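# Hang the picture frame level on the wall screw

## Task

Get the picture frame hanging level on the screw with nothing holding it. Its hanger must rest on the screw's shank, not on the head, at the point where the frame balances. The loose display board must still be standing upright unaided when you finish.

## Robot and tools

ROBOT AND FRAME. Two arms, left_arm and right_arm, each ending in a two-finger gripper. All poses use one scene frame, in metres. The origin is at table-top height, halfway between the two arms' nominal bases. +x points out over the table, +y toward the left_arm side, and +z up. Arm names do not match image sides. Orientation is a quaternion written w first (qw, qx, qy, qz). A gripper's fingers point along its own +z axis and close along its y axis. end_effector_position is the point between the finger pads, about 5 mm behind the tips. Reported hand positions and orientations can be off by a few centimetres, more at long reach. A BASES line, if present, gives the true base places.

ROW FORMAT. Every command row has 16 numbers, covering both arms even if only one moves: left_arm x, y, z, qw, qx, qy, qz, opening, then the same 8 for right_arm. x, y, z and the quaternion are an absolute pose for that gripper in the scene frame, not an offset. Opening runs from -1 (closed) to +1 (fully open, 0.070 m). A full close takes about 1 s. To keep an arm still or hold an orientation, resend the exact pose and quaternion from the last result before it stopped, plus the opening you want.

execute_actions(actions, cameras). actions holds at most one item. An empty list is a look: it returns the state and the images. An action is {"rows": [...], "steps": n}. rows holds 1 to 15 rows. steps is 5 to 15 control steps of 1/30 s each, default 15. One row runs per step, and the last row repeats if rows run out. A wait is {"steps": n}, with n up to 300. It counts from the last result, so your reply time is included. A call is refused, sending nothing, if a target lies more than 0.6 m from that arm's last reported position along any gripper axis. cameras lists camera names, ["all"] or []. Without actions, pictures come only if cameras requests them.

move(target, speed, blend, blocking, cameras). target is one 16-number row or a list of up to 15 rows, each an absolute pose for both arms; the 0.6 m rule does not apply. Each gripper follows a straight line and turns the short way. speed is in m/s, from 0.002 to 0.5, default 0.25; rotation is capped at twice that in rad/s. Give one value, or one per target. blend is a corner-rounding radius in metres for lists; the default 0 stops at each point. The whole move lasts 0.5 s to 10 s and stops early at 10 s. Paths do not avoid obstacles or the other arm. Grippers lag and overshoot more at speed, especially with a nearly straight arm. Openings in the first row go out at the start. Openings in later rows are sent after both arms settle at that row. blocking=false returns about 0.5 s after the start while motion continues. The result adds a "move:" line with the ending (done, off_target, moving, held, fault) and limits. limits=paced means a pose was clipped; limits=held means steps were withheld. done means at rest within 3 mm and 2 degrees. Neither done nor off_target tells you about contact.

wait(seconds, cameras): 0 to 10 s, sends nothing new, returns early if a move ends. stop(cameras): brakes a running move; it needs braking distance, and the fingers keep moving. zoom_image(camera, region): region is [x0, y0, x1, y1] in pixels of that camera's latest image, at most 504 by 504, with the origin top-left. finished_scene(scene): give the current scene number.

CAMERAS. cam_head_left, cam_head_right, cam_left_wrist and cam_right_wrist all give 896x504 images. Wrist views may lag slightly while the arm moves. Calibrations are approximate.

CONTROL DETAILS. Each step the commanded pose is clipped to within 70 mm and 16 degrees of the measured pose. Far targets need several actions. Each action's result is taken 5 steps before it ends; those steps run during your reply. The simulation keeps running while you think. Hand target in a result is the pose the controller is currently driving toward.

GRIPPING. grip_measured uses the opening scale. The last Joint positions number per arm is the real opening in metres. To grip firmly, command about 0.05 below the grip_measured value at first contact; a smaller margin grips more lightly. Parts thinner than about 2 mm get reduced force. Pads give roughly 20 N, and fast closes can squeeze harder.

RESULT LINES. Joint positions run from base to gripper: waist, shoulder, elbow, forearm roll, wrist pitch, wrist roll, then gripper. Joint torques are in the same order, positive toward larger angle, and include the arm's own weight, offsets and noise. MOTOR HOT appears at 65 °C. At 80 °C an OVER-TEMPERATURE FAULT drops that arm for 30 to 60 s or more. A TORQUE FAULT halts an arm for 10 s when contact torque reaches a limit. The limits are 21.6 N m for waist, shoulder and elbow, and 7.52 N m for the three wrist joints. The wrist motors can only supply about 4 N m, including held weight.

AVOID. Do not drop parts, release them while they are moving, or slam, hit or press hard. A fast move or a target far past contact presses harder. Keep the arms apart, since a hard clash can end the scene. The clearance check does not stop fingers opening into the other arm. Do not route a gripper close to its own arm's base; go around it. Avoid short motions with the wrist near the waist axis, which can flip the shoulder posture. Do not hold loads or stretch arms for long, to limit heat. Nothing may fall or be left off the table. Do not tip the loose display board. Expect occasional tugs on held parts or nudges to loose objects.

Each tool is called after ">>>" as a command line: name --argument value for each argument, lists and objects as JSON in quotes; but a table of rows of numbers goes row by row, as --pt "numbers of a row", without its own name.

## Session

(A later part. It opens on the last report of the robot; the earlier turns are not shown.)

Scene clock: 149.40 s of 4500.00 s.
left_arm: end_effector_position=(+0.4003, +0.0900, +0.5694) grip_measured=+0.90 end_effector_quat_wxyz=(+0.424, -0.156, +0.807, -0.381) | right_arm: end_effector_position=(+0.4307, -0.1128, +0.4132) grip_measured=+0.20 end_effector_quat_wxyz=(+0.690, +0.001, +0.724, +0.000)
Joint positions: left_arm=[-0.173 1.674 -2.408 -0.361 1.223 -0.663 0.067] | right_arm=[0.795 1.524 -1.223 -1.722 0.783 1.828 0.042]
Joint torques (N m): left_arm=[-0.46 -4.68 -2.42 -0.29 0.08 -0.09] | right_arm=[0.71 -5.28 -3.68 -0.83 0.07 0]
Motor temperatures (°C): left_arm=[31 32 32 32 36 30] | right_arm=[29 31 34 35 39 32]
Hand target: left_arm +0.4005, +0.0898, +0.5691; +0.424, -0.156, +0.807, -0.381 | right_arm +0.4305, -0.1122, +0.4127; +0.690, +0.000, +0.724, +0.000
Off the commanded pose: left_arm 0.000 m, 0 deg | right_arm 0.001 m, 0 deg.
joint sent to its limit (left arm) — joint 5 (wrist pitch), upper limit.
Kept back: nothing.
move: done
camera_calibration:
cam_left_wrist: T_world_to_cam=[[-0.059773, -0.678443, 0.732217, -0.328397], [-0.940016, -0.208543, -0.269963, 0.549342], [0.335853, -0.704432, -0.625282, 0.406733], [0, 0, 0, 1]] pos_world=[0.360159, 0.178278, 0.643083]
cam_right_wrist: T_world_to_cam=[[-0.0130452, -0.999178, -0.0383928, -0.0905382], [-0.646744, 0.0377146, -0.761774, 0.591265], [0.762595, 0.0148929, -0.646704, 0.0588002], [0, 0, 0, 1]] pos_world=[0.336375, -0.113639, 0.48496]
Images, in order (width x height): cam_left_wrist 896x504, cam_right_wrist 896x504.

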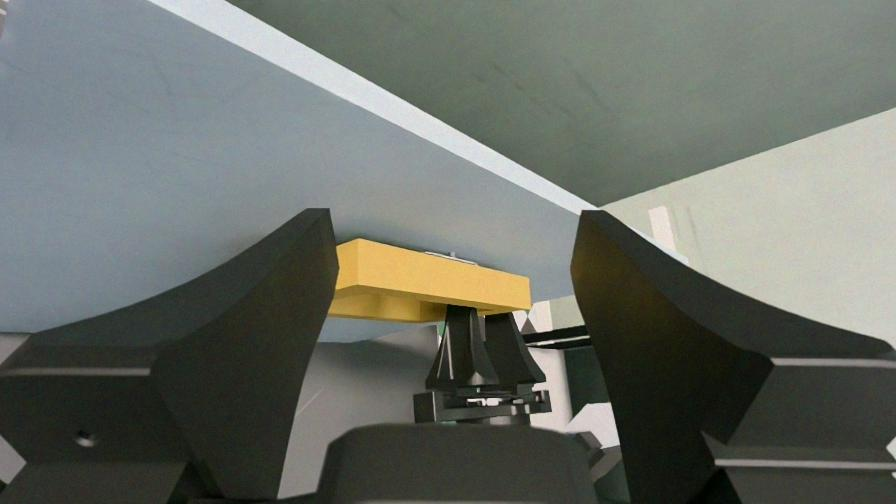

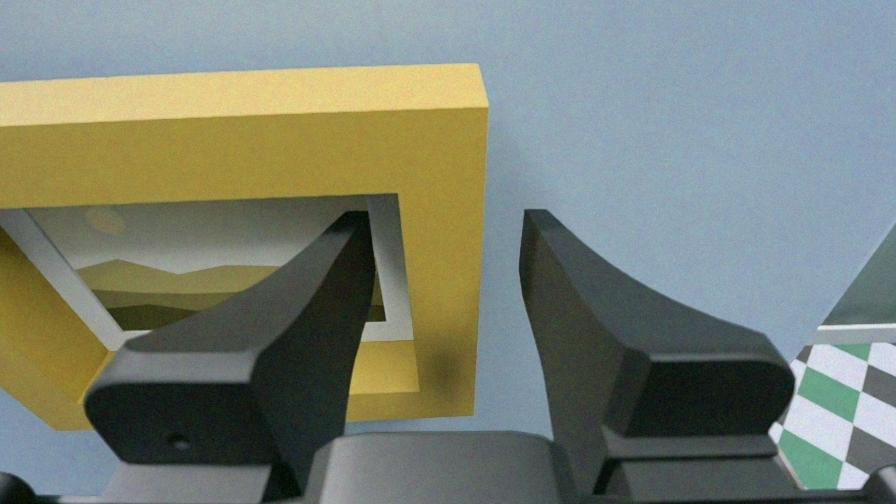

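>>> move --pt "0.4005 0.0898 0.5691 0.424 -0.156 0.807 -0.381 0.9 0.4305 -0.1125 0.38 0.69 0.0 0.724 0.0 0.2" --pt "0.4005 0.0898 0.5691 0.424 -0.156 0.807 -0.381 0.9 0.4305 -0.1010 0.38 0.69 0.0 0.724 0.0 0.2" --speed '[0.05,0.03]' --cameras '["cam_left_wrist","cam_right_wrist"]'

>>> zoom_image --camera "cam_left_wrist" --region '[330, 225, 540, 325]'

Scene clock: 152.33 s of 4500.00 s.
left_arm: end_effector_position=(+0.4003, +0.0900, +0.5694) grip_measured=+0.90 end_effector_quat_wxyz=(+0.424, -0.156, +0.807, -0.381) | right_arm: end_effector_position=(+0.4305, -0.1007, +0.3802) grip_measured=+0.20 end_effector_quat_wxyz=(+0.677, +0.004, +0.736, -0.005)
Joint positions: left_arm=[-0.173 1.674 -2.408 -0.361 1.223 -0.663 0.067] | right_arm=[0.831 1.576 -1.182 -1.74 0.833 1.908 0.042]
Joint torques (N m): left_arm=[-0.43 -4.95 -2.38 -0.32 0.09 -0.1] | right_arm=[-0.16 -5.78 -4.52 -0.85 0.25 0.24]
Motor temperatures (°C): left_arm=[31 32 32 32 36 30] | right_arm=[29 31 34 35 39 32]
Hand target: left_arm +0.4005, +0.0898, +0.5691; +0.424, -0.156, +0.807, -0.381 | right_arm +0.4305, -0.1009, +0.3802; +0.676, +0.005, +0.736, -0.005
Off the commanded pose: left_arm 0.000 m, 0 deg | right_arm 0.000 m, 2 deg.
joint sent to its limit (left arm) — joint 5 (wrist pitch), upper limit.
joint sent to its limit (right arm) — joint 4 (forearm roll), lower limit.
Kept back: nothing.
move: done
camera_calibration:
cam_left_wrist: T_world_to_cam=[[-0.059773, -0.678443, 0.732217, -0.328397], [-0.940016, -0.208543, -0.269963, 0.549342], [0.335853, -0.704432, -0.625282, 0.406733], [0, 0, 0, 1]] pos_world=[0.360159, 0.178278, 0.643083]
cam_right_wrist: T_world_to_cam=[[-0.0266036, -0.999023, -0.0352956, -0.0751131], [-0.674273, 0.044, -0.737171, 0.568656], [0.738003, 0.00418746, -0.674784, 0.0576518], [0, 0, 0, 1]] pos_world=[0.338883, -0.100302, 0.455448]
Images, in order (width x height): cam_left_wrist 896x504, cam_right_wrist 896x504.

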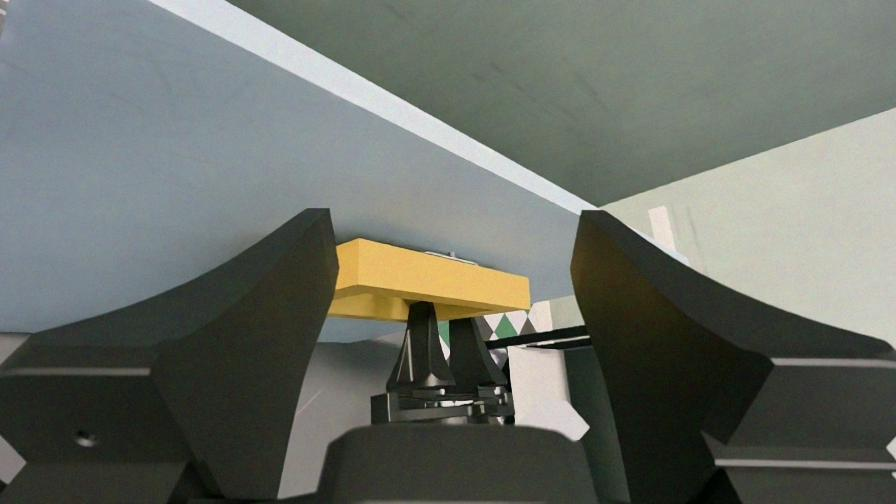

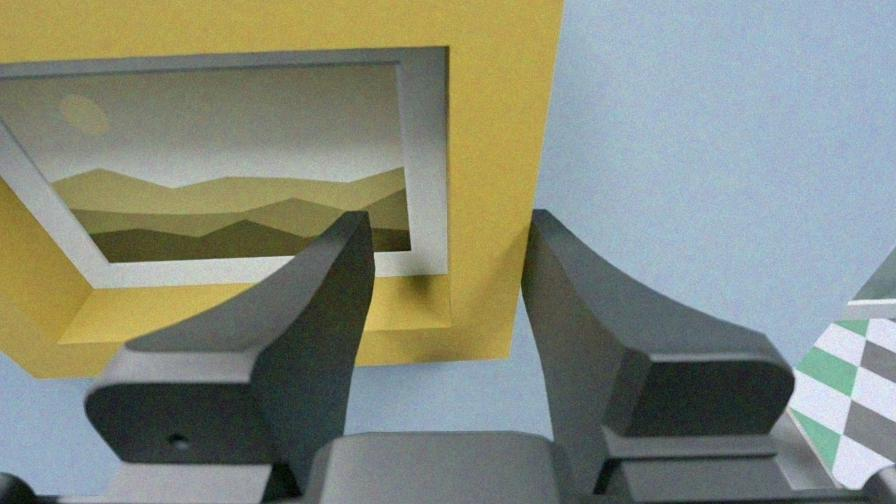

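Scaled by 2.400 from the camera's 896x504 image, which has a finer 1280x720 frame.

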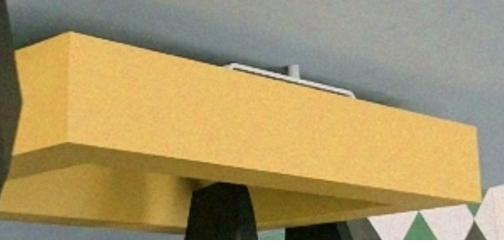

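>>> move --target '[0.4005,0.0898,0.5691,0.424,-0.156,0.807,-0.381,0.9,0.4305,-0.0945,0.38,0.677,0.004,0.736,-0.005,0.2]' --speed 0.015 --cameras '["cam_left_wrist","cam_right_wrist"]'

>>> zoom_image --camera "cam_left_wrist" --region '[330, 225, 540, 325]'

Scene clock: 153.27 s of 4500.00 s.
left_arm: end_effector_position=(+0.4003, +0.0900, +0.5694) grip_measured=+0.90 end_effector_quat_wxyz=(+0.424, -0.156, +0.807, -0.381) | right_arm: end_effector_position=(+0.4305, -0.0946, +0.3795) grip_measured=+0.20 end_effector_quat_wxyz=(+0.677, +0.004, +0.736, -0.005)
Joint positions: left_arm=[-0.173 1.674 -2.408 -0.361 1.223 -0.663 0.067] | right_arm=[0.846 1.592 -1.197 -1.734 0.846 1.906 0.042]
Joint torques (N m): left_arm=[-0.3 -5.06 -2.47 -0.32 0.09 -0.13] | right_arm=[1.69 -5.56 -5.12 -1.43 -0.09 -0.2]
Motor temperatures (°C): left_arm=[31 32 32 32 36 30] | right_arm=[29 31 34 35 39 32]
Hand target: left_arm +0.4005, +0.0898, +0.5691; +0.424, -0.156, +0.807, -0.381 | right_arm +0.4305, -0.0945, +0.3800; +0.677, +0.004, +0.736, -0.005
Off the commanded pose: left_arm 0.000 m, 0 deg | right_arm 0.000 m, 0 deg.
joint sent to its limit (left arm) — joint 5 (wrist pitch), upper limit.
Kept back: nothing.
move: done
camera_calibration:
cam_left_wrist: T_world_to_cam=[[-0.059773, -0.678443, 0.732217, -0.328397], [-0.940016, -0.208543, -0.269963, 0.549342], [0.335853, -0.704432, -0.625282, 0.406733], [0, 0, 0, 1]] pos_world=[0.360159, 0.178278, 0.643083]
cam_right_wrist: T_world_to_cam=[[-0.0262161, -0.998999, -0.0362336, -0.0688416], [-0.674304, 0.0444305, -0.737116, 0.567957], [0.737989, 0.00510811, -0.674794, 0.0572179], [0, 0, 0, 1]] pos_world=[0.338945, -0.0942996, 0.454766]
Images, in order (width x height): cam_left_wrist 896x504, cam_right_wrist 896x504.

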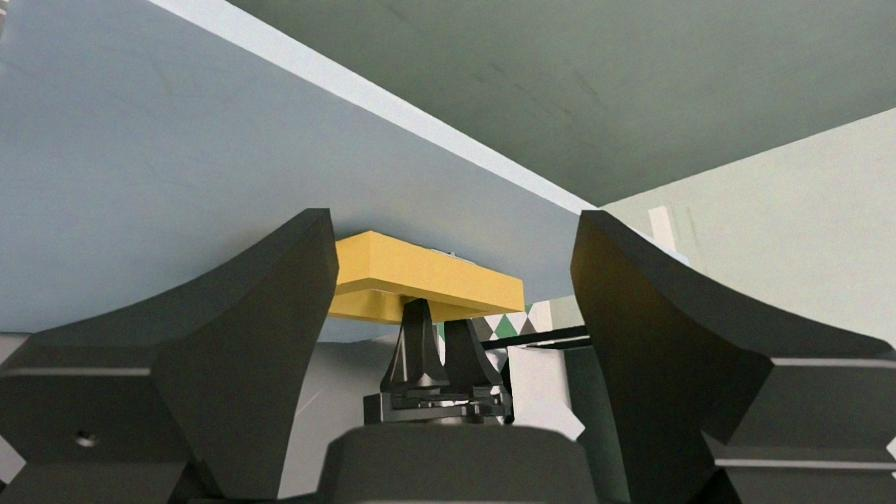

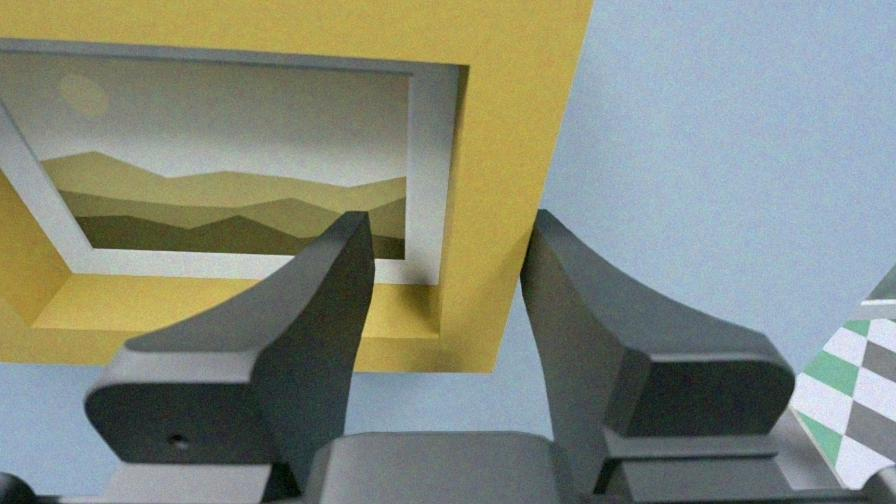

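Scaled by 2.400 from the camera's 896x504 image, which has a finer 1280x720 frame.

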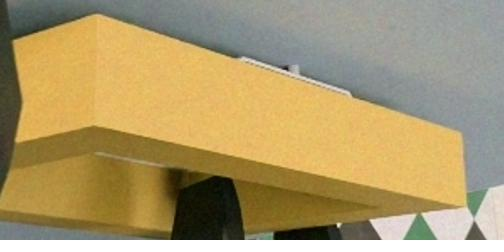

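>>> move --target '[0.4005,0.0898,0.5691,0.424,-0.156,0.807,-0.381,0.9,0.4305,-0.1030,0.38,0.677,0.004,0.736,-0.005,0.2]' --speed 0.008 --cameras '["cam_left_wrist","cam_right_wrist"]'

>>> zoom_image --camera "cam_left_wrist" --region '[330, 225, 540, 325]'

Scene clock: 154.77 s of 4500.00 s.
left_arm: end_effector_position=(+0.4003, +0.0900, +0.5694) grip_measured=+0.90 end_effector_quat_wxyz=(+0.424, -0.156, +0.807, -0.381) | right_arm: end_effector_position=(+0.4304, -0.1027, +0.3799) grip_measured=+0.20 end_effector_quat_wxyz=(+0.676, +0.004, +0.737, -0.005)
Joint positions: left_arm=[-0.173 1.674 -2.408 -0.361 1.223 -0.663 0.067] | right_arm=[0.827 1.571 -1.177 -1.74 0.828 1.908 0.042]
Joint torques (N m): left_arm=[-0.39 -4.76 -2.26 -0.32 0.07 -0.1] | right_arm=[-0.17 -6.48 -3.65 -0.84 0.18 -0.14]
Motor temperatures (°C): left_arm=[31 32 32 32 36 30] | right_arm=[29 31 34 35 39 32]
Hand target: left_arm +0.4005, +0.0898, +0.5691; +0.424, -0.156, +0.807, -0.381 | right_arm +0.4305, -0.1030, +0.3801; +0.676, +0.004, +0.737, -0.005
Off the commanded pose: left_arm 0.000 m, 0 deg | right_arm 0.000 m, 0 deg.
joint read past its limit (right arm) — joint 4 (forearm roll), lower limit.
joint sent to its limit (left arm) — joint 5 (wrist pitch), upper limit.
joint sent to its limit (right arm) — joint 4 (forearm roll), lower limit.
Kept back: nothing.
move: done
camera_calibration:
cam_left_wrist: T_world_to_cam=[[-0.059773, -0.678443, 0.732217, -0.328397], [-0.940016, -0.208543, -0.269963, 0.549342], [0.335853, -0.704432, -0.625282, 0.406733], [0, 0, 0, 1]] pos_world=[0.360159, 0.178278, 0.643083]
cam_right_wrist: T_world_to_cam=[[-0.0265762, -0.998997, -0.0360513, -0.0767751], [-0.67597, 0.0445281, -0.735582, 0.568643], [0.736449, 0.00482065, -0.676475, 0.0588399], [0, 0, 0, 1]] pos_world=[0.339013, -0.102302, 0.45532]
Images, in order (width x height): cam_left_wrist 896x504, cam_right_wrist 896x504.

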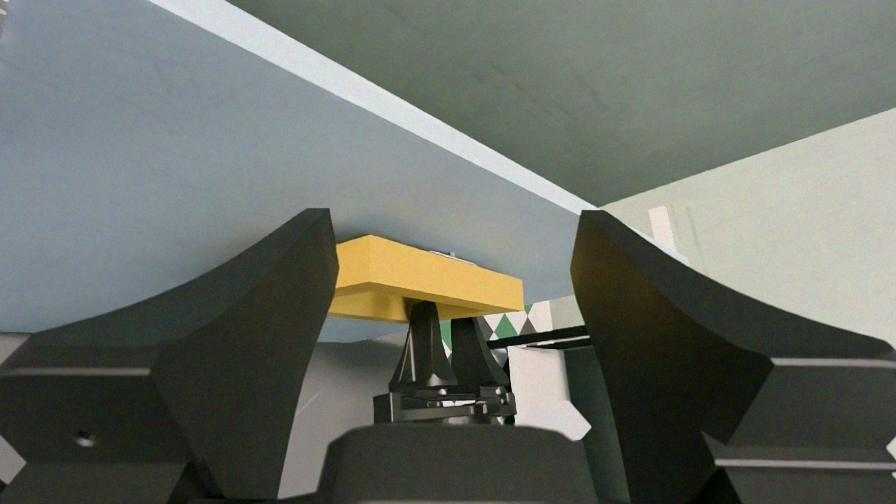

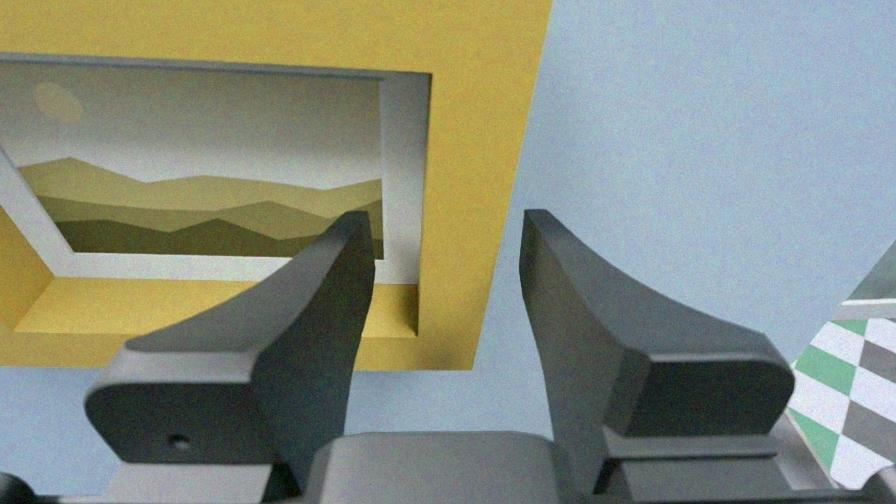

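Scaled by 2.400 from the camera's 896x504 image, which has a finer 1280x720 frame.

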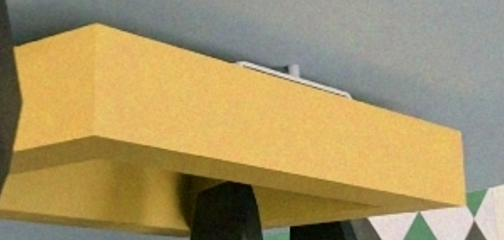

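>>> move --pt "0.4005 0.0898 0.5691 0.424 -0.156 0.807 -0.381 0.9 0.4305 -0.1145 0.38 0.677 0.004 0.736 -0.005 0.2" --pt "0.4005 0.0898 0.5691 0.424 -0.156 0.807 -0.381 0.9 0.4305 -0.1250 0.38 0.677 0.004 0.736 -0.005 0.2" --speed '[0.03,0.012]' --cameras '["cam_left_wrist","cam_right_wrist"]'

>>> zoom_image --camera "cam_left_wrist" --region '[330, 225, 540, 325]'

Scene clock: 159.40 s of 4500.00 s.
left_arm: end_effector_position=(+0.4003, +0.0900, +0.5694) grip_measured=+0.90 end_effector_quat_wxyz=(+0.424, -0.156, +0.807, -0.381) | right_arm: end_effector_position=(+0.4304, -0.1250, +0.3803) grip_measured=+0.20 end_effector_quat_wxyz=(+0.671, +0.006, +0.741, -0.007)
Joint positions: left_arm=[-0.173 1.674 -2.408 -0.361 1.223 -0.663 0.067] | right_arm=[0.771 1.518 -1.13 -1.74 0.775 1.899 0.042]
Joint torques (N m): left_arm=[-0.42 -4.92 -2.41 -0.33 0.07 -0.09] | right_arm=[-0.56 -5.88 -3.57 -0.72 0.38 -0.12]
Motor temperatures (°C): left_arm=[31 32 32 32 36 30] | right_arm=[29 31 34 35 39 32]
Hand target: left_arm +0.4005, +0.0898, +0.5691; +0.424, -0.156, +0.807, -0.381 | right_arm +0.4305, -0.1249, +0.3802; +0.671, +0.006, +0.741, -0.007
Off the commanded pose: left_arm 0.000 m, 0 deg | right_arm 0.000 m, 1 deg.
joint sent to its limit (left arm) — joint 5 (wrist pitch), upper limit.
joint sent to its limit (right arm) — joint 4 (forearm roll), lower limit.
Kept back: nothing.
move: done
camera_calibration:
cam_left_wrist: T_world_to_cam=[[-0.059773, -0.678443, 0.732217, -0.328397], [-0.940016, -0.208543, -0.269963, 0.549342], [0.335853, -0.704432, -0.625282, 0.406733], [0, 0, 0, 1]] pos_world=[0.360159, 0.178278, 0.643083]
cam_right_wrist: T_world_to_cam=[[-0.0321998, -0.998851, -0.0354938, -0.0968385], [-0.685027, 0.0479147, -0.72694, 0.570974], [0.727806, 0.00090688, -0.685783, 0.0659982], [0, 0, 0, 1]] pos_world=[0.33998, -0.124145, 0.456887]
Images, in order (width x height): cam_left_wrist 896x504, cam_right_wrist 896x504.

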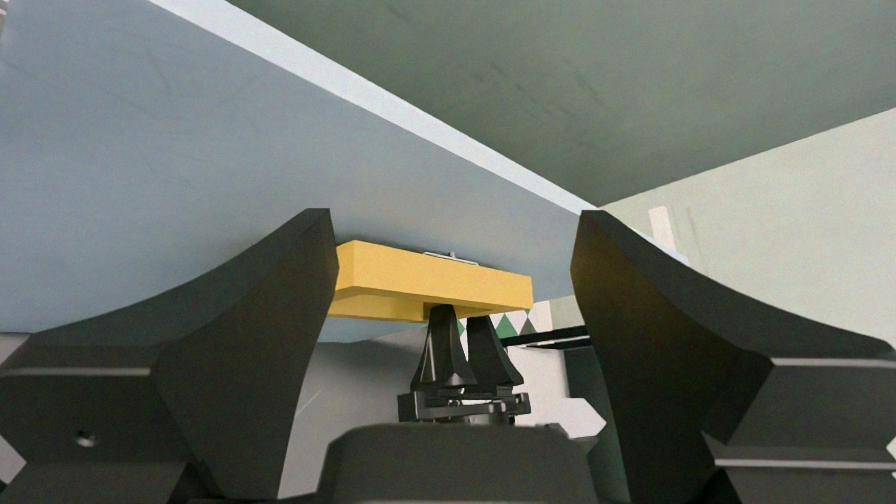

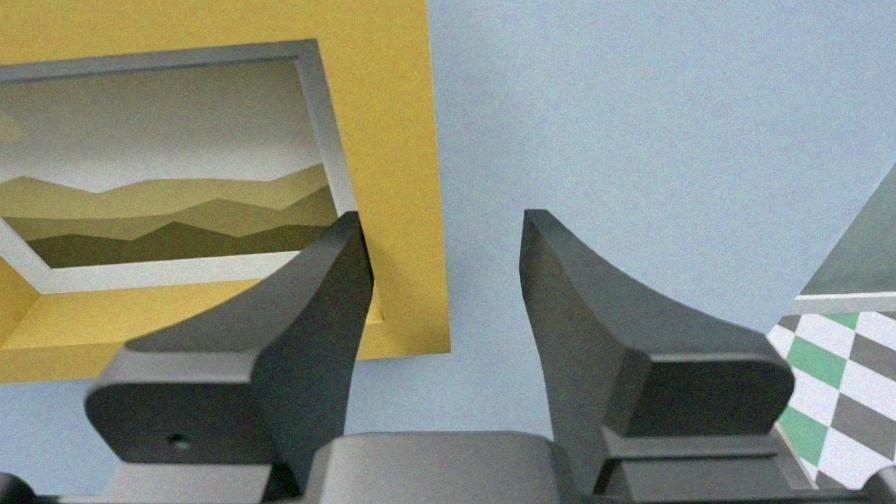

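Scaled by 2.400 from the camera's 896x504 image, which has a finer 1280x720 frame.

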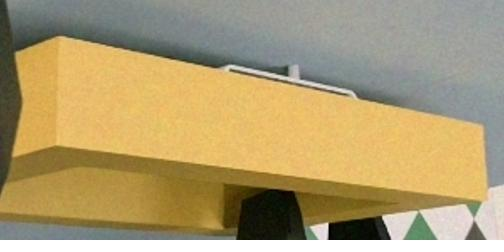

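>>> move --target '[0.4005,0.0898,0.5691,0.424,-0.156,0.807,-0.381,0.9,0.4305,-0.1330,0.38,0.671,0.006,0.741,-0.007,0.2]' --speed 0.012 --cameras '["cam_left_wrist","cam_right_wrist"]'

>>> zoom_image --camera "cam_left_wrist" --region '[330, 225, 540, 325]'

Scene clock: 160.53 s of 4500.00 s.
left_arm: end_effector_position=(+0.4003, +0.0900, +0.5694) grip_measured=+0.90 end_effector_quat_wxyz=(+0.424, -0.156, +0.807, -0.381) | right_arm: end_effector_position=(+0.4305, -0.1330, +0.3803) grip_measured=+0.20 end_effector_quat_wxyz=(+0.669, +0.007, +0.743, -0.007)
Joint positions: left_arm=[-0.173 1.674 -2.408 -0.361 1.223 -0.663 0.067] | right_arm=[0.75 1.5 -1.115 -1.74 0.755 1.895 0.042]
Joint torques (N m): left_arm=[-0.37 -4.76 -2.42 -0.33 0.09 -0.09] | right_arm=[-0.78 -5.9 -3.61 -0.62 0.44 -0.1]
Motor temperatures (°C): left_arm=[31 32 32 32 36 30] | right_arm=[29 31 34 35 39 32]
Hand target: left_arm +0.4005, +0.0898, +0.5691; +0.424, -0.156, +0.807, -0.381 | right_arm +0.4305, -0.1330, +0.3801; +0.669, +0.007, +0.743, -0.008
Off the commanded pose: left_arm 0.000 m, 0 deg | right_arm 0.000 m, 0 deg.
joint sent to its limit (left arm) — joint 5 (wrist pitch), upper limit.
joint sent to its limit (right arm) — joint 4 (forearm roll), lower limit.
Kept back: nothing.
move: done
camera_calibration:
cam_left_wrist: T_world_to_cam=[[-0.059773, -0.678443, 0.732217, -0.328397], [-0.940016, -0.208543, -0.269963, 0.549342], [0.335853, -0.704432, -0.625282, 0.406733], [0, 0, 0, 1]] pos_world=[0.360159, 0.178278, 0.643083]
cam_right_wrist: T_world_to_cam=[[-0.03401, -0.998782, -0.0357386, -0.103948], [-0.688334, 0.0493349, -0.723714, 0.571827], [0.724596, -0.0000134536, -0.689174, 0.0685282], [0, 0, 0, 1]] pos_world=[0.340417, -0.132032, 0.457352]
Images, in order (width x height): cam_left_wrist 896x504, cam_right_wrist 896x504.

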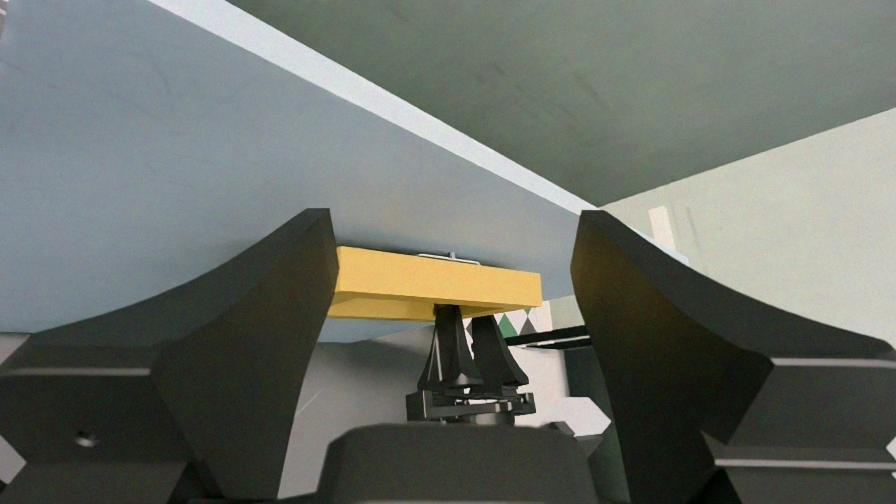

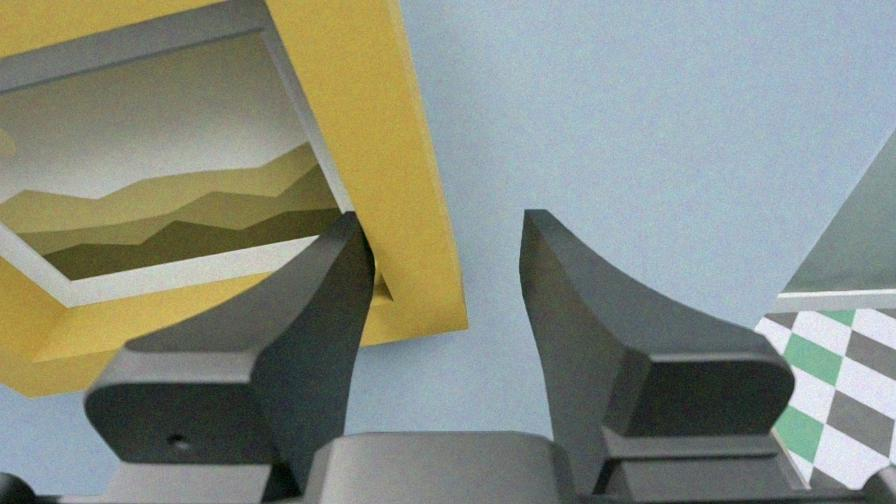

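Scaled by 2.400 from the camera's 896x504 image, which has a finer 1280x720 frame.

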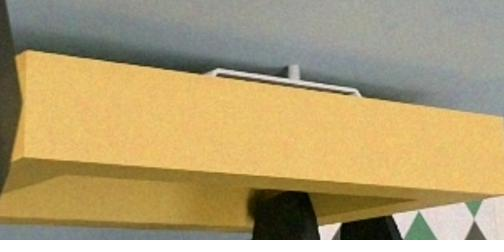

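>>> move --target '[0.4005,0.0898,0.5691,0.424,-0.156,0.807,-0.381,0.9,0.4305,-0.1225,0.38,0.669,0.007,0.743,-0.007,0.2]' --speed 0.01 --cameras '["cam_left_wrist","cam_right_wrist"]'

>>> zoom_image --camera "cam_left_wrist" --region '[330, 225, 550, 325]'

Scene clock: 162.03 s of 4500.00 s.
left_arm: end_effector_position=(+0.4003, +0.0900, +0.5694) grip_measured=+0.90 end_effector_quat_wxyz=(+0.424, -0.156, +0.807, -0.381) | right_arm: end_effector_position=(+0.4305, -0.1227, +0.3802) grip_measured=+0.20 end_effector_quat_wxyz=(+0.669, +0.007, +0.743, -0.007)
Joint positions: left_arm=[-0.173 1.674 -2.408 -0.361 1.223 -0.663 0.066] | right_arm=[0.778 1.524 -1.141 -1.725 0.78 1.887 0.042]
Joint torques (N m): left_arm=[-0.17 -4.93 -2.23 -0.29 0.06 -0.09] | right_arm=[0.29 -4.83 -4.57 -0.78 0.29 -0.1]
Motor temperatures (°C): left_arm=[31 32 32 32 36 30] | right_arm=[29 31 34 35 39 32]
Hand target: left_arm +0.4005, +0.0898, +0.5691; +0.424, -0.156, +0.807, -0.381 | right_arm +0.4305, -0.1225, +0.3800; +0.669, +0.007, +0.743, -0.007
Off the commanded pose: left_arm 0.000 m, 0 deg | right_arm 0.000 m, 0 deg.
joint sent to its limit (left arm) — joint 5 (wrist pitch), upper limit.
Kept back: nothing.
move: done
camera_calibration:
cam_left_wrist: T_world_to_cam=[[-0.059773, -0.678443, 0.732217, -0.328397], [-0.940016, -0.208543, -0.269963, 0.549342], [0.335853, -0.704432, -0.625282, 0.406733], [0, 0, 0, 1]] pos_world=[0.360159, 0.178278, 0.643083]
cam_right_wrist: T_world_to_cam=[[-0.0339853, -0.998726, -0.0372997, -0.0931054], [-0.688584, 0.0504486, -0.7234, 0.571368], [0.72436, 0.00109897, -0.689421, 0.0687111], [0, 0, 0, 1]] pos_world=[0.340499, -0.121887, 0.457226]
Images, in order (width x height): cam_left_wrist 896x504, cam_right_wrist 896x504.

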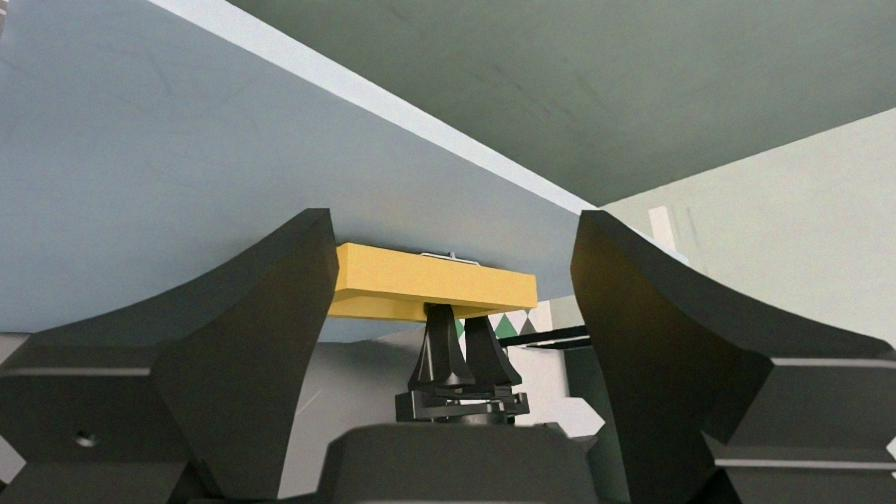

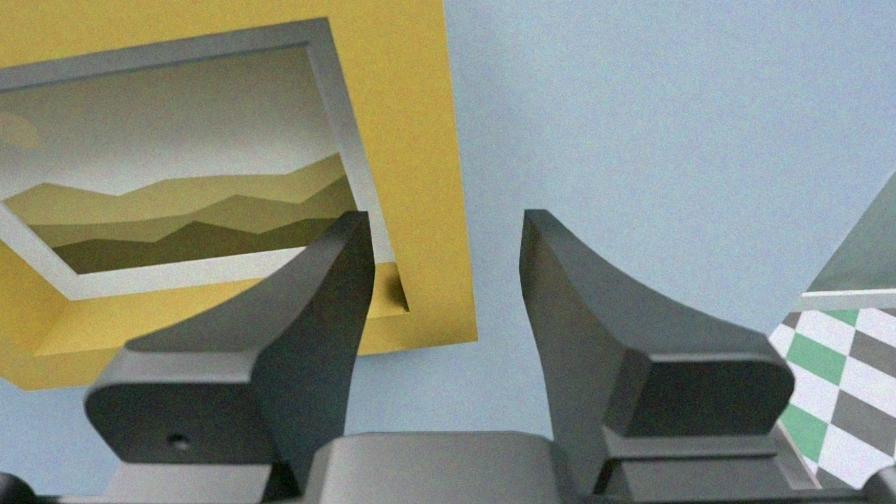

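Scaled by 2.291 from the camera's 896x504 image, which has a finer 1280x720 frame.

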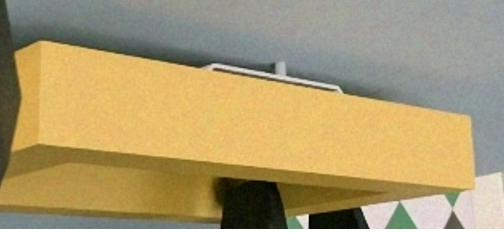

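>>> move --pt "0.4005 0.0898 0.5691 0.424 -0.156 0.807 -0.381 0.9 0.4305 -0.1080 0.3802 0.669 0.007 0.743 -0.007 0.2" --speed 0.015 --cameras '["cam_left_wrist","cam_right_wrist"]'

>>> zoom_image --camera "cam_left_wrist" --region '[330, 225, 540, 325]'

Scene clock: 164.87 s of 4500.00 s.
left_arm: end_effector_position=(+0.4003, +0.0900, +0.5694) grip_measured=+0.90 end_effector_quat_wxyz=(+0.424, -0.156, +0.807, -0.381) | right_arm: end_effector_position=(+0.4306, -0.1080, +0.3803) grip_measured=+0.20 end_effector_quat_wxyz=(+0.669, +0.007, +0.743, -0.007)
Joint positions: left_arm=[-0.173 1.674 -2.408 -0.361 1.223 -0.663 0.067] | right_arm=[0.816 1.56 -1.181 -1.705 0.816 1.873 0.042]
Joint torques (N m): left_arm=[-0.22 -4.78 -2.23 -0.33 0.09 -0.08] | right_arm=[0.26 -5.21 -4.51 -0.87 0.24 -0.08]
Motor temperatures (°C): left_arm=[31 32 32 32 36 30] | right_arm=[29 31 34 35 38 32]
Hand target: left_arm +0.4005, +0.0898, +0.5691; +0.424, -0.156, +0.807, -0.381 | right_arm +0.4305, -0.1080, +0.3802; +0.669, +0.007, +0.743, -0.007
Off the commanded pose: left_arm 0.000 m, 0 deg | right_arm 0.000 m, 0 deg.
joint sent to its limit (left arm) — joint 5 (wrist pitch), upper limit.
Kept back: nothing.
move: done
camera_calibration:
cam_left_wrist: T_world_to_cam=[[-0.059773, -0.678443, 0.732217, -0.328397], [-0.940016, -0.208543, -0.269963, 0.549342], [0.335853, -0.704432, -0.625282, 0.406733], [0, 0, 0, 1]] pos_world=[0.360159, 0.178278, 0.643083]
cam_right_wrist: T_world_to_cam=[[-0.0338797, -0.998763, -0.0363907, -0.0787873], [-0.688416, 0.0497175, -0.72361, 0.570645], [0.724525, 0.000536251, -0.689249, 0.0685381], [0, 0, 0, 1]] pos_world=[0.340514, -0.107098, 0.457297]
Images, in order (width x height): cam_left_wrist 896x504, cam_right_wrist 896x504.

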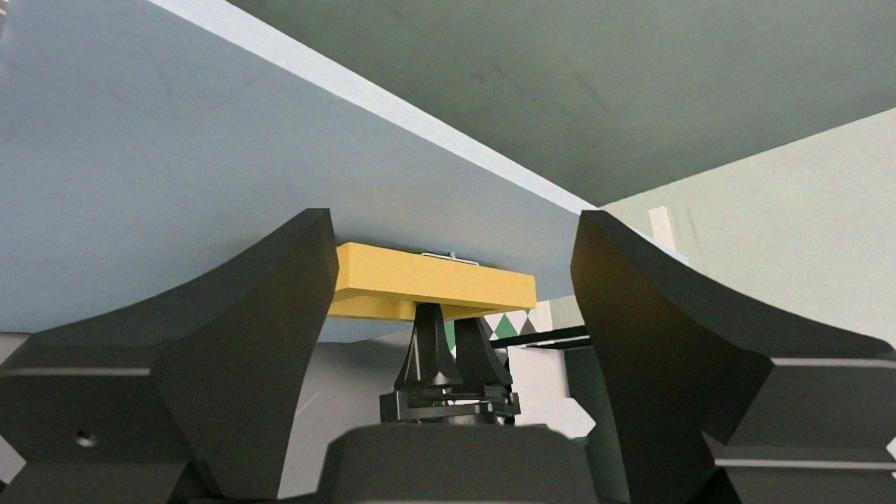

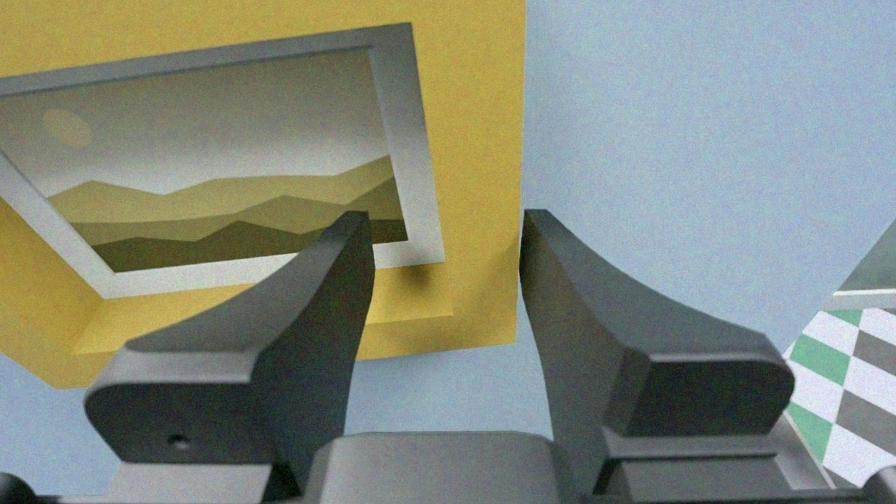

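Scaled by 2.400 from the camera's 896x504 image, which has a finer 1280x720 frame.

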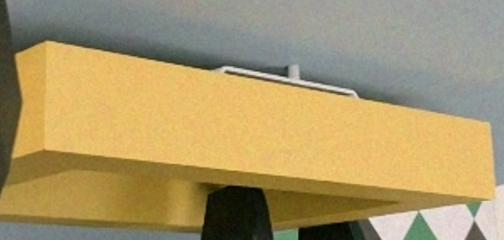

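>>> move --pt "0.4005 0.0898 0.5691 0.424 -0.156 0.807 -0.381 0.9 0.4305 -0.0870 0.3802 0.669 0.007 0.743 -0.007 0.2" --speed 0.012 --cameras '["cam_left_wrist","cam_right_wrist"]'

>>> zoom_image --camera "cam_left_wrist" --region '[330, 225, 540, 325]'

Scene clock: 167.60 s of 4500.00 s.
left_arm: end_effector_position=(+0.4003, +0.0900, +0.5694) grip_measured=+0.90 end_effector_quat_wxyz=(+0.424, -0.156, +0.807, -0.381) | right_arm: end_effector_position=(+0.4306, -0.0874, +0.3798) grip_measured=+0.20 end_effector_quat_wxyz=(+0.669, +0.008, +0.743, -0.007)
Joint positions: left_arm=[-0.173 1.674 -2.408 -0.361 1.223 -0.663 0.067] | right_arm=[0.865 1.613 -1.242 -1.676 0.862 1.853 0.042]
Joint torques (N m): left_arm=[-0.24 -4.82 -2.37 -0.31 0.1 -0.06] | right_arm=[1.85 -5.78 -5.19 -1.52 -0.25 -0.2]
Motor temperatures (°C): left_arm=[31 32 32 32 36 30] | right_arm=[29 31 34 35 38 32]
Hand target: left_arm +0.4005, +0.0898, +0.5691; +0.424, -0.156, +0.807, -0.381 | right_arm +0.4305, -0.0870, +0.3802; +0.669, +0.007, +0.743, -0.007
Off the commanded pose: left_arm 0.000 m, 0 deg | right_arm 0.001 m, 0 deg.
joint sent to its limit (left arm) — joint 5 (wrist pitch), upper limit.
Kept back: nothing.
move: done
camera_calibration:
cam_left_wrist: T_world_to_cam=[[-0.059773, -0.678443, 0.732217, -0.328397], [-0.940016, -0.208543, -0.269963, 0.549342], [0.335853, -0.704432, -0.625282, 0.406733], [0, 0, 0, 1]] pos_world=[0.360159, 0.178278, 0.643083]
cam_right_wrist: T_world_to_cam=[[-0.0351874, -0.998697, -0.0369542, -0.0574175], [-0.689354, 0.0510271, -0.722626, 0.56948], [0.72357, 0.0000472115, -0.690251, 0.068906], [0, 0, 0, 1]] pos_world=[0.340694, -0.0864049, 0.456961]
Images, in order (width x height): cam_left_wrist 896x504, cam_right_wrist 896x504.

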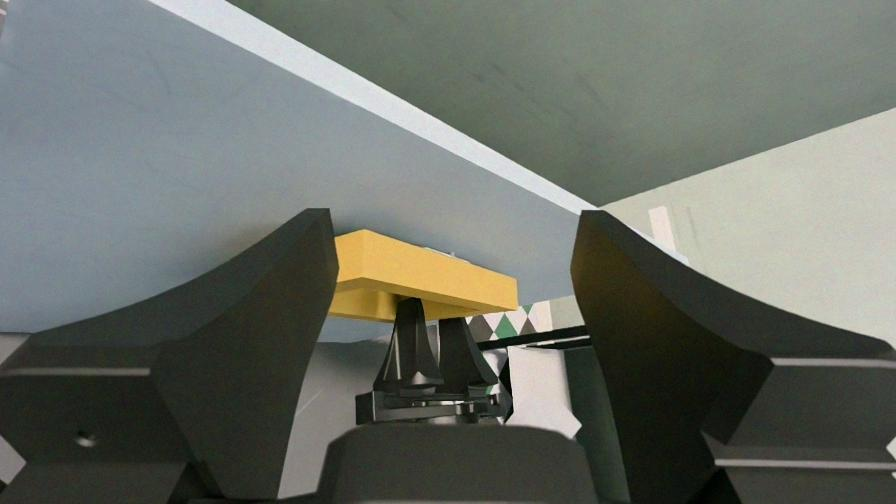

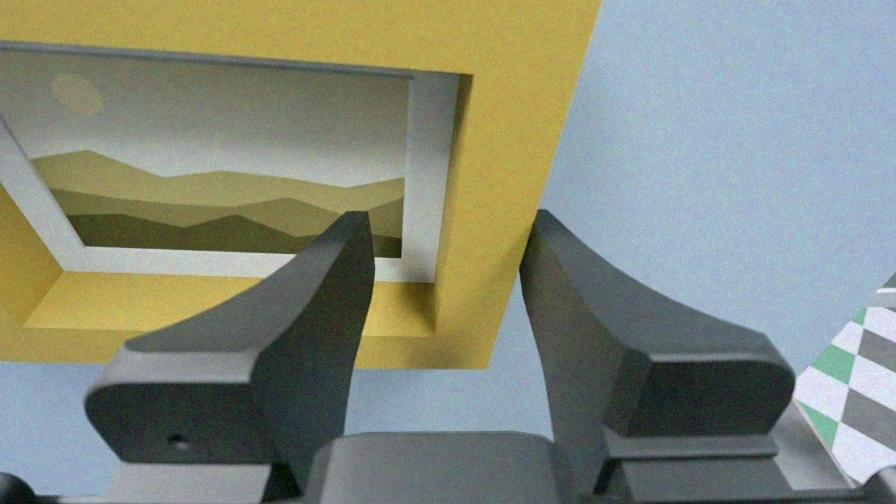

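Scaled by 2.400 from the camera's 896x504 image, which has a finer 1280x720 frame.

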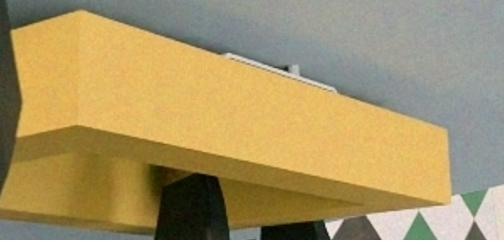

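>>> zoom_image --camera "cam_left_wrist" --region '[405, 235, 485, 275]'

>>> move --pt "0.4005 0.0898 0.5691 0.424 -0.156 0.807 -0.381 0.9 0.4305 -0.1100 0.3802 0.669 0.007 0.743 -0.007 0.2" --speed 0.01 --cameras '["cam_left_wrist","cam_right_wrist"]'

>>> zoom_image --camera "cam_left_wrist" --region '[330, 225, 540, 325]'

>>> zoom_image --camera "cam_left_wrist" --region '[405, 235, 485, 275]'

Scaled by 6.300 from the camera's 896x504 image, which has a finer 1280x720 frame.

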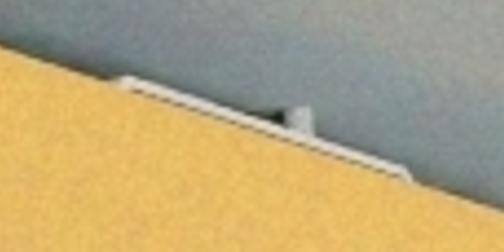

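Scene clock: 171.63 s of 4500.00 s.
left_arm: end_effector_position=(+0.4003, +0.0900, +0.5694) grip_measured=+0.90 end_effector_quat_wxyz=(+0.424, -0.156, +0.807, -0.381) | right_arm: end_effector_position=(+0.4304, -0.1099, +0.3799) grip_measured=+0.20 end_effector_quat_wxyz=(+0.669, +0.007, +0.743, -0.007)
Joint positions: left_arm=[-0.173 1.674 -2.408 -0.361 1.223 -0.663 0.067] | right_arm=[0.811 1.555 -1.175 -1.706 0.811 1.874 0.042]
Joint torques (N m): left_arm=[-0.25 -4.83 -2.25 -0.33 0.04 -0.1] | right_arm=[-0.04 -6.37 -3.76 -0.95 0.15 0.23]
Motor temperatures (°C): left_arm=[31 32 32 32 36 30] | right_arm=[29 31 34 35 38 32]
Hand target: left_arm +0.4005, +0.0898, +0.5691; +0.424, -0.156, +0.807, -0.381 | right_arm +0.4305, -0.1100, +0.3802; +0.669, +0.007, +0.743, -0.007
Off the commanded pose: left_arm 0.000 m, 0 deg | right_arm 0.000 m, 0 deg.
joint sent to its limit (left arm) — joint 5 (wrist pitch), upper limit.
Kept back: nothing.
move: done
camera_calibration:
cam_left_wrist: T_world_to_cam=[[-0.059773, -0.678443, 0.732217, -0.328397], [-0.940016, -0.208543, -0.269963, 0.549342], [0.335853, -0.704432, -0.625282, 0.406733], [0, 0, 0, 1]] pos_world=[0.360159, 0.178278, 0.643083]
cam_right_wrist: T_world_to_cam=[[-0.0336542, -0.998766, -0.0365146, -0.08072], [-0.689318, 0.0496508, -0.722756, 0.570434], [0.723677, 0.000846364, -0.690138, 0.0691223], [0, 0, 0, 1]] pos_world=[0.340472, -0.109001, 0.457041]
Images, in order (width x height): cam_left_wrist 896x504, cam_right_wrist 896x504.

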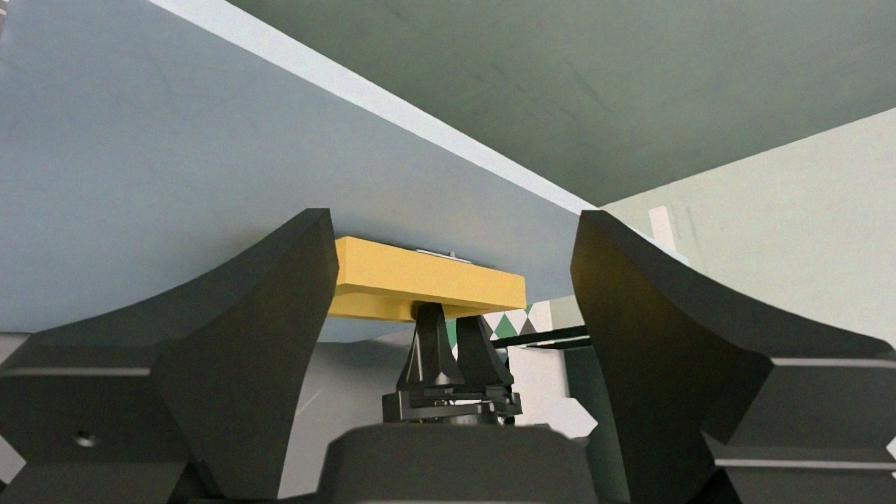

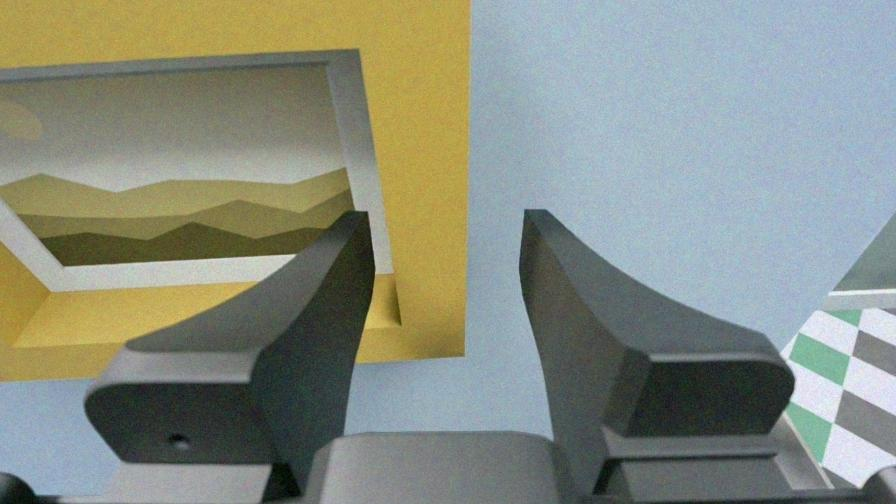

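Scaled by 2.400 from the camera's 896x504 image, which has a finer 1280x720 frame.

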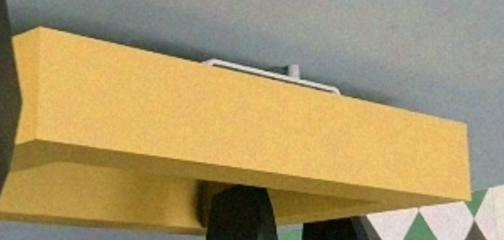

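Scaled by 6.300 from the camera's 896x504 image, which has a finer 1280x720 frame.

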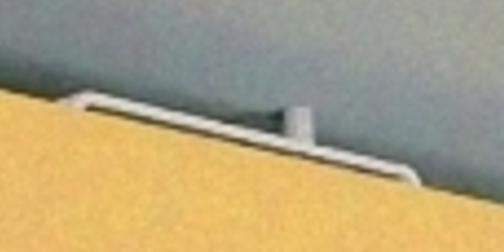

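>>> move --pt "0.4005 0.0898 0.5691 0.424 -0.156 0.807 -0.381 0.9 0.4305 -0.1045 0.3802 0.669 0 0.743 0 0.2" --pt "0.4005 0.0898 0.5691 0.424 -0.156 0.807 -0.381 0.9 0.4305 -0.1045 0.4145 0.669 0 0.743 0 0.2" --speed '[0.03,0.05]' --blend '[0.005,0]' --cameras '["cam_left_wrist","cam_right_wrist"]'

>>> zoom_image --camera "cam_left_wrist" --region '[330, 225, 540, 325]'

Scene clock: 176.30 s of 4500.00 s.
left_arm: end_effector_position=(+0.4003, +0.0900, +0.5694) grip_measured=+0.90 end_effector_quat_wxyz=(+0.424, -0.156, +0.807, -0.381) | right_arm: end_effector_position=(+0.4306, -0.1048, +0.4150) grip_measured=+0.20 end_effector_quat_wxyz=(+0.669, +0.000, +0.743, +0.000)
Joint positions: left_arm=[-0.173 1.674 -2.408 -0.361 1.223 -0.663 0.067] | right_arm=[0.813 1.541 -1.299 -1.578 0.785 1.686 0.042]
Joint torques (N m): left_arm=[-0.2 -4.98 -2.28 -0.33 0.09 -0.13] | right_arm=[0.63 -6 -3.76 -0.99 -0.02 0.26]
Motor temperatures (°C): left_arm=[31 32 32 32 36 30] | right_arm=[29 31 34 35 38 32]
Hand target: left_arm +0.4005, +0.0898, +0.5691; +0.424, -0.156, +0.807, -0.381 | right_arm +0.4305, -0.1045, +0.4145; +0.669, +0.000, +0.743, +0.000
Off the commanded pose: left_arm 0.000 m, 0 deg | right_arm 0.001 m, 0 deg.
joint sent to its limit (left arm) — joint 5 (wrist pitch), upper limit.
Kept back: nothing.
move: done
camera_calibration:
cam_left_wrist: T_world_to_cam=[[-0.059773, -0.678443, 0.732217, -0.328397], [-0.940016, -0.208543, -0.269963, 0.549342], [0.335853, -0.704432, -0.625282, 0.406733], [0, 0, 0, 1]] pos_world=[0.360159, 0.178278, 0.643083]
cam_right_wrist: T_world_to_cam=[[-0.015046, -0.999181, -0.0375723, -0.0820371], [-0.689192, 0.0375878, -0.723604, 0.594704], [0.724423, 0.0150072, -0.689192, 0.093956], [0, 0, 0, 1]] pos_world=[0.340567, -0.105733, 0.492001]
Images, in order (width x height): cam_left_wrist 896x504, cam_right_wrist 896x504.

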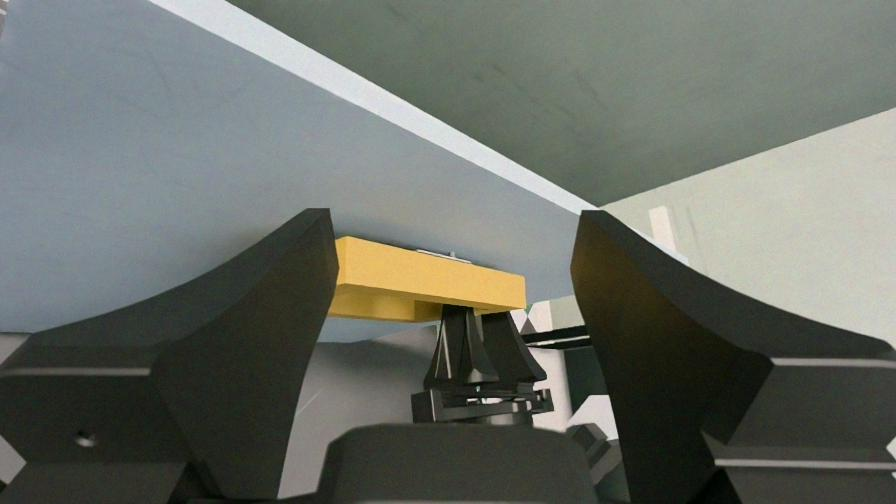

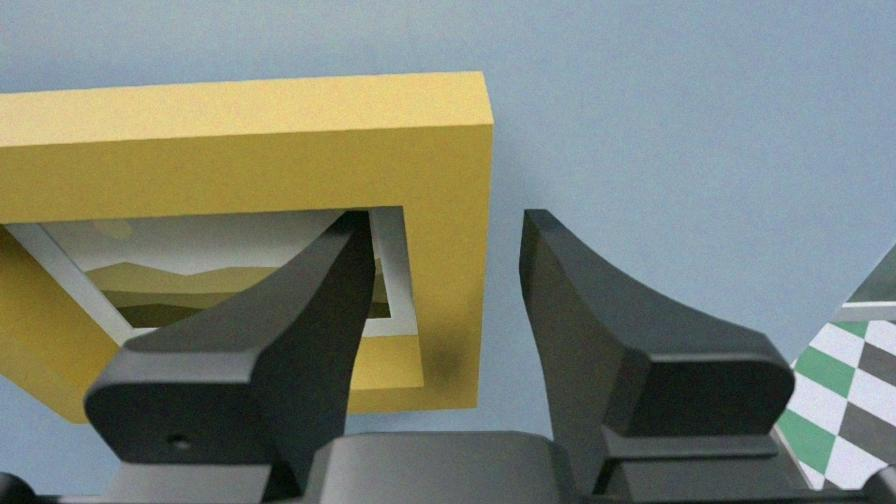

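Scaled by 2.400 from the camera's 896x504 image, which has a finer 1280x720 frame.

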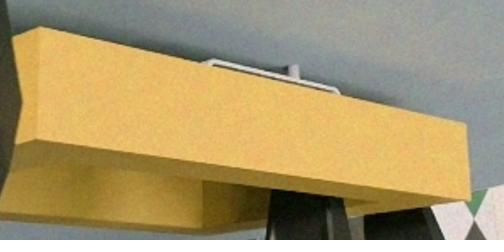

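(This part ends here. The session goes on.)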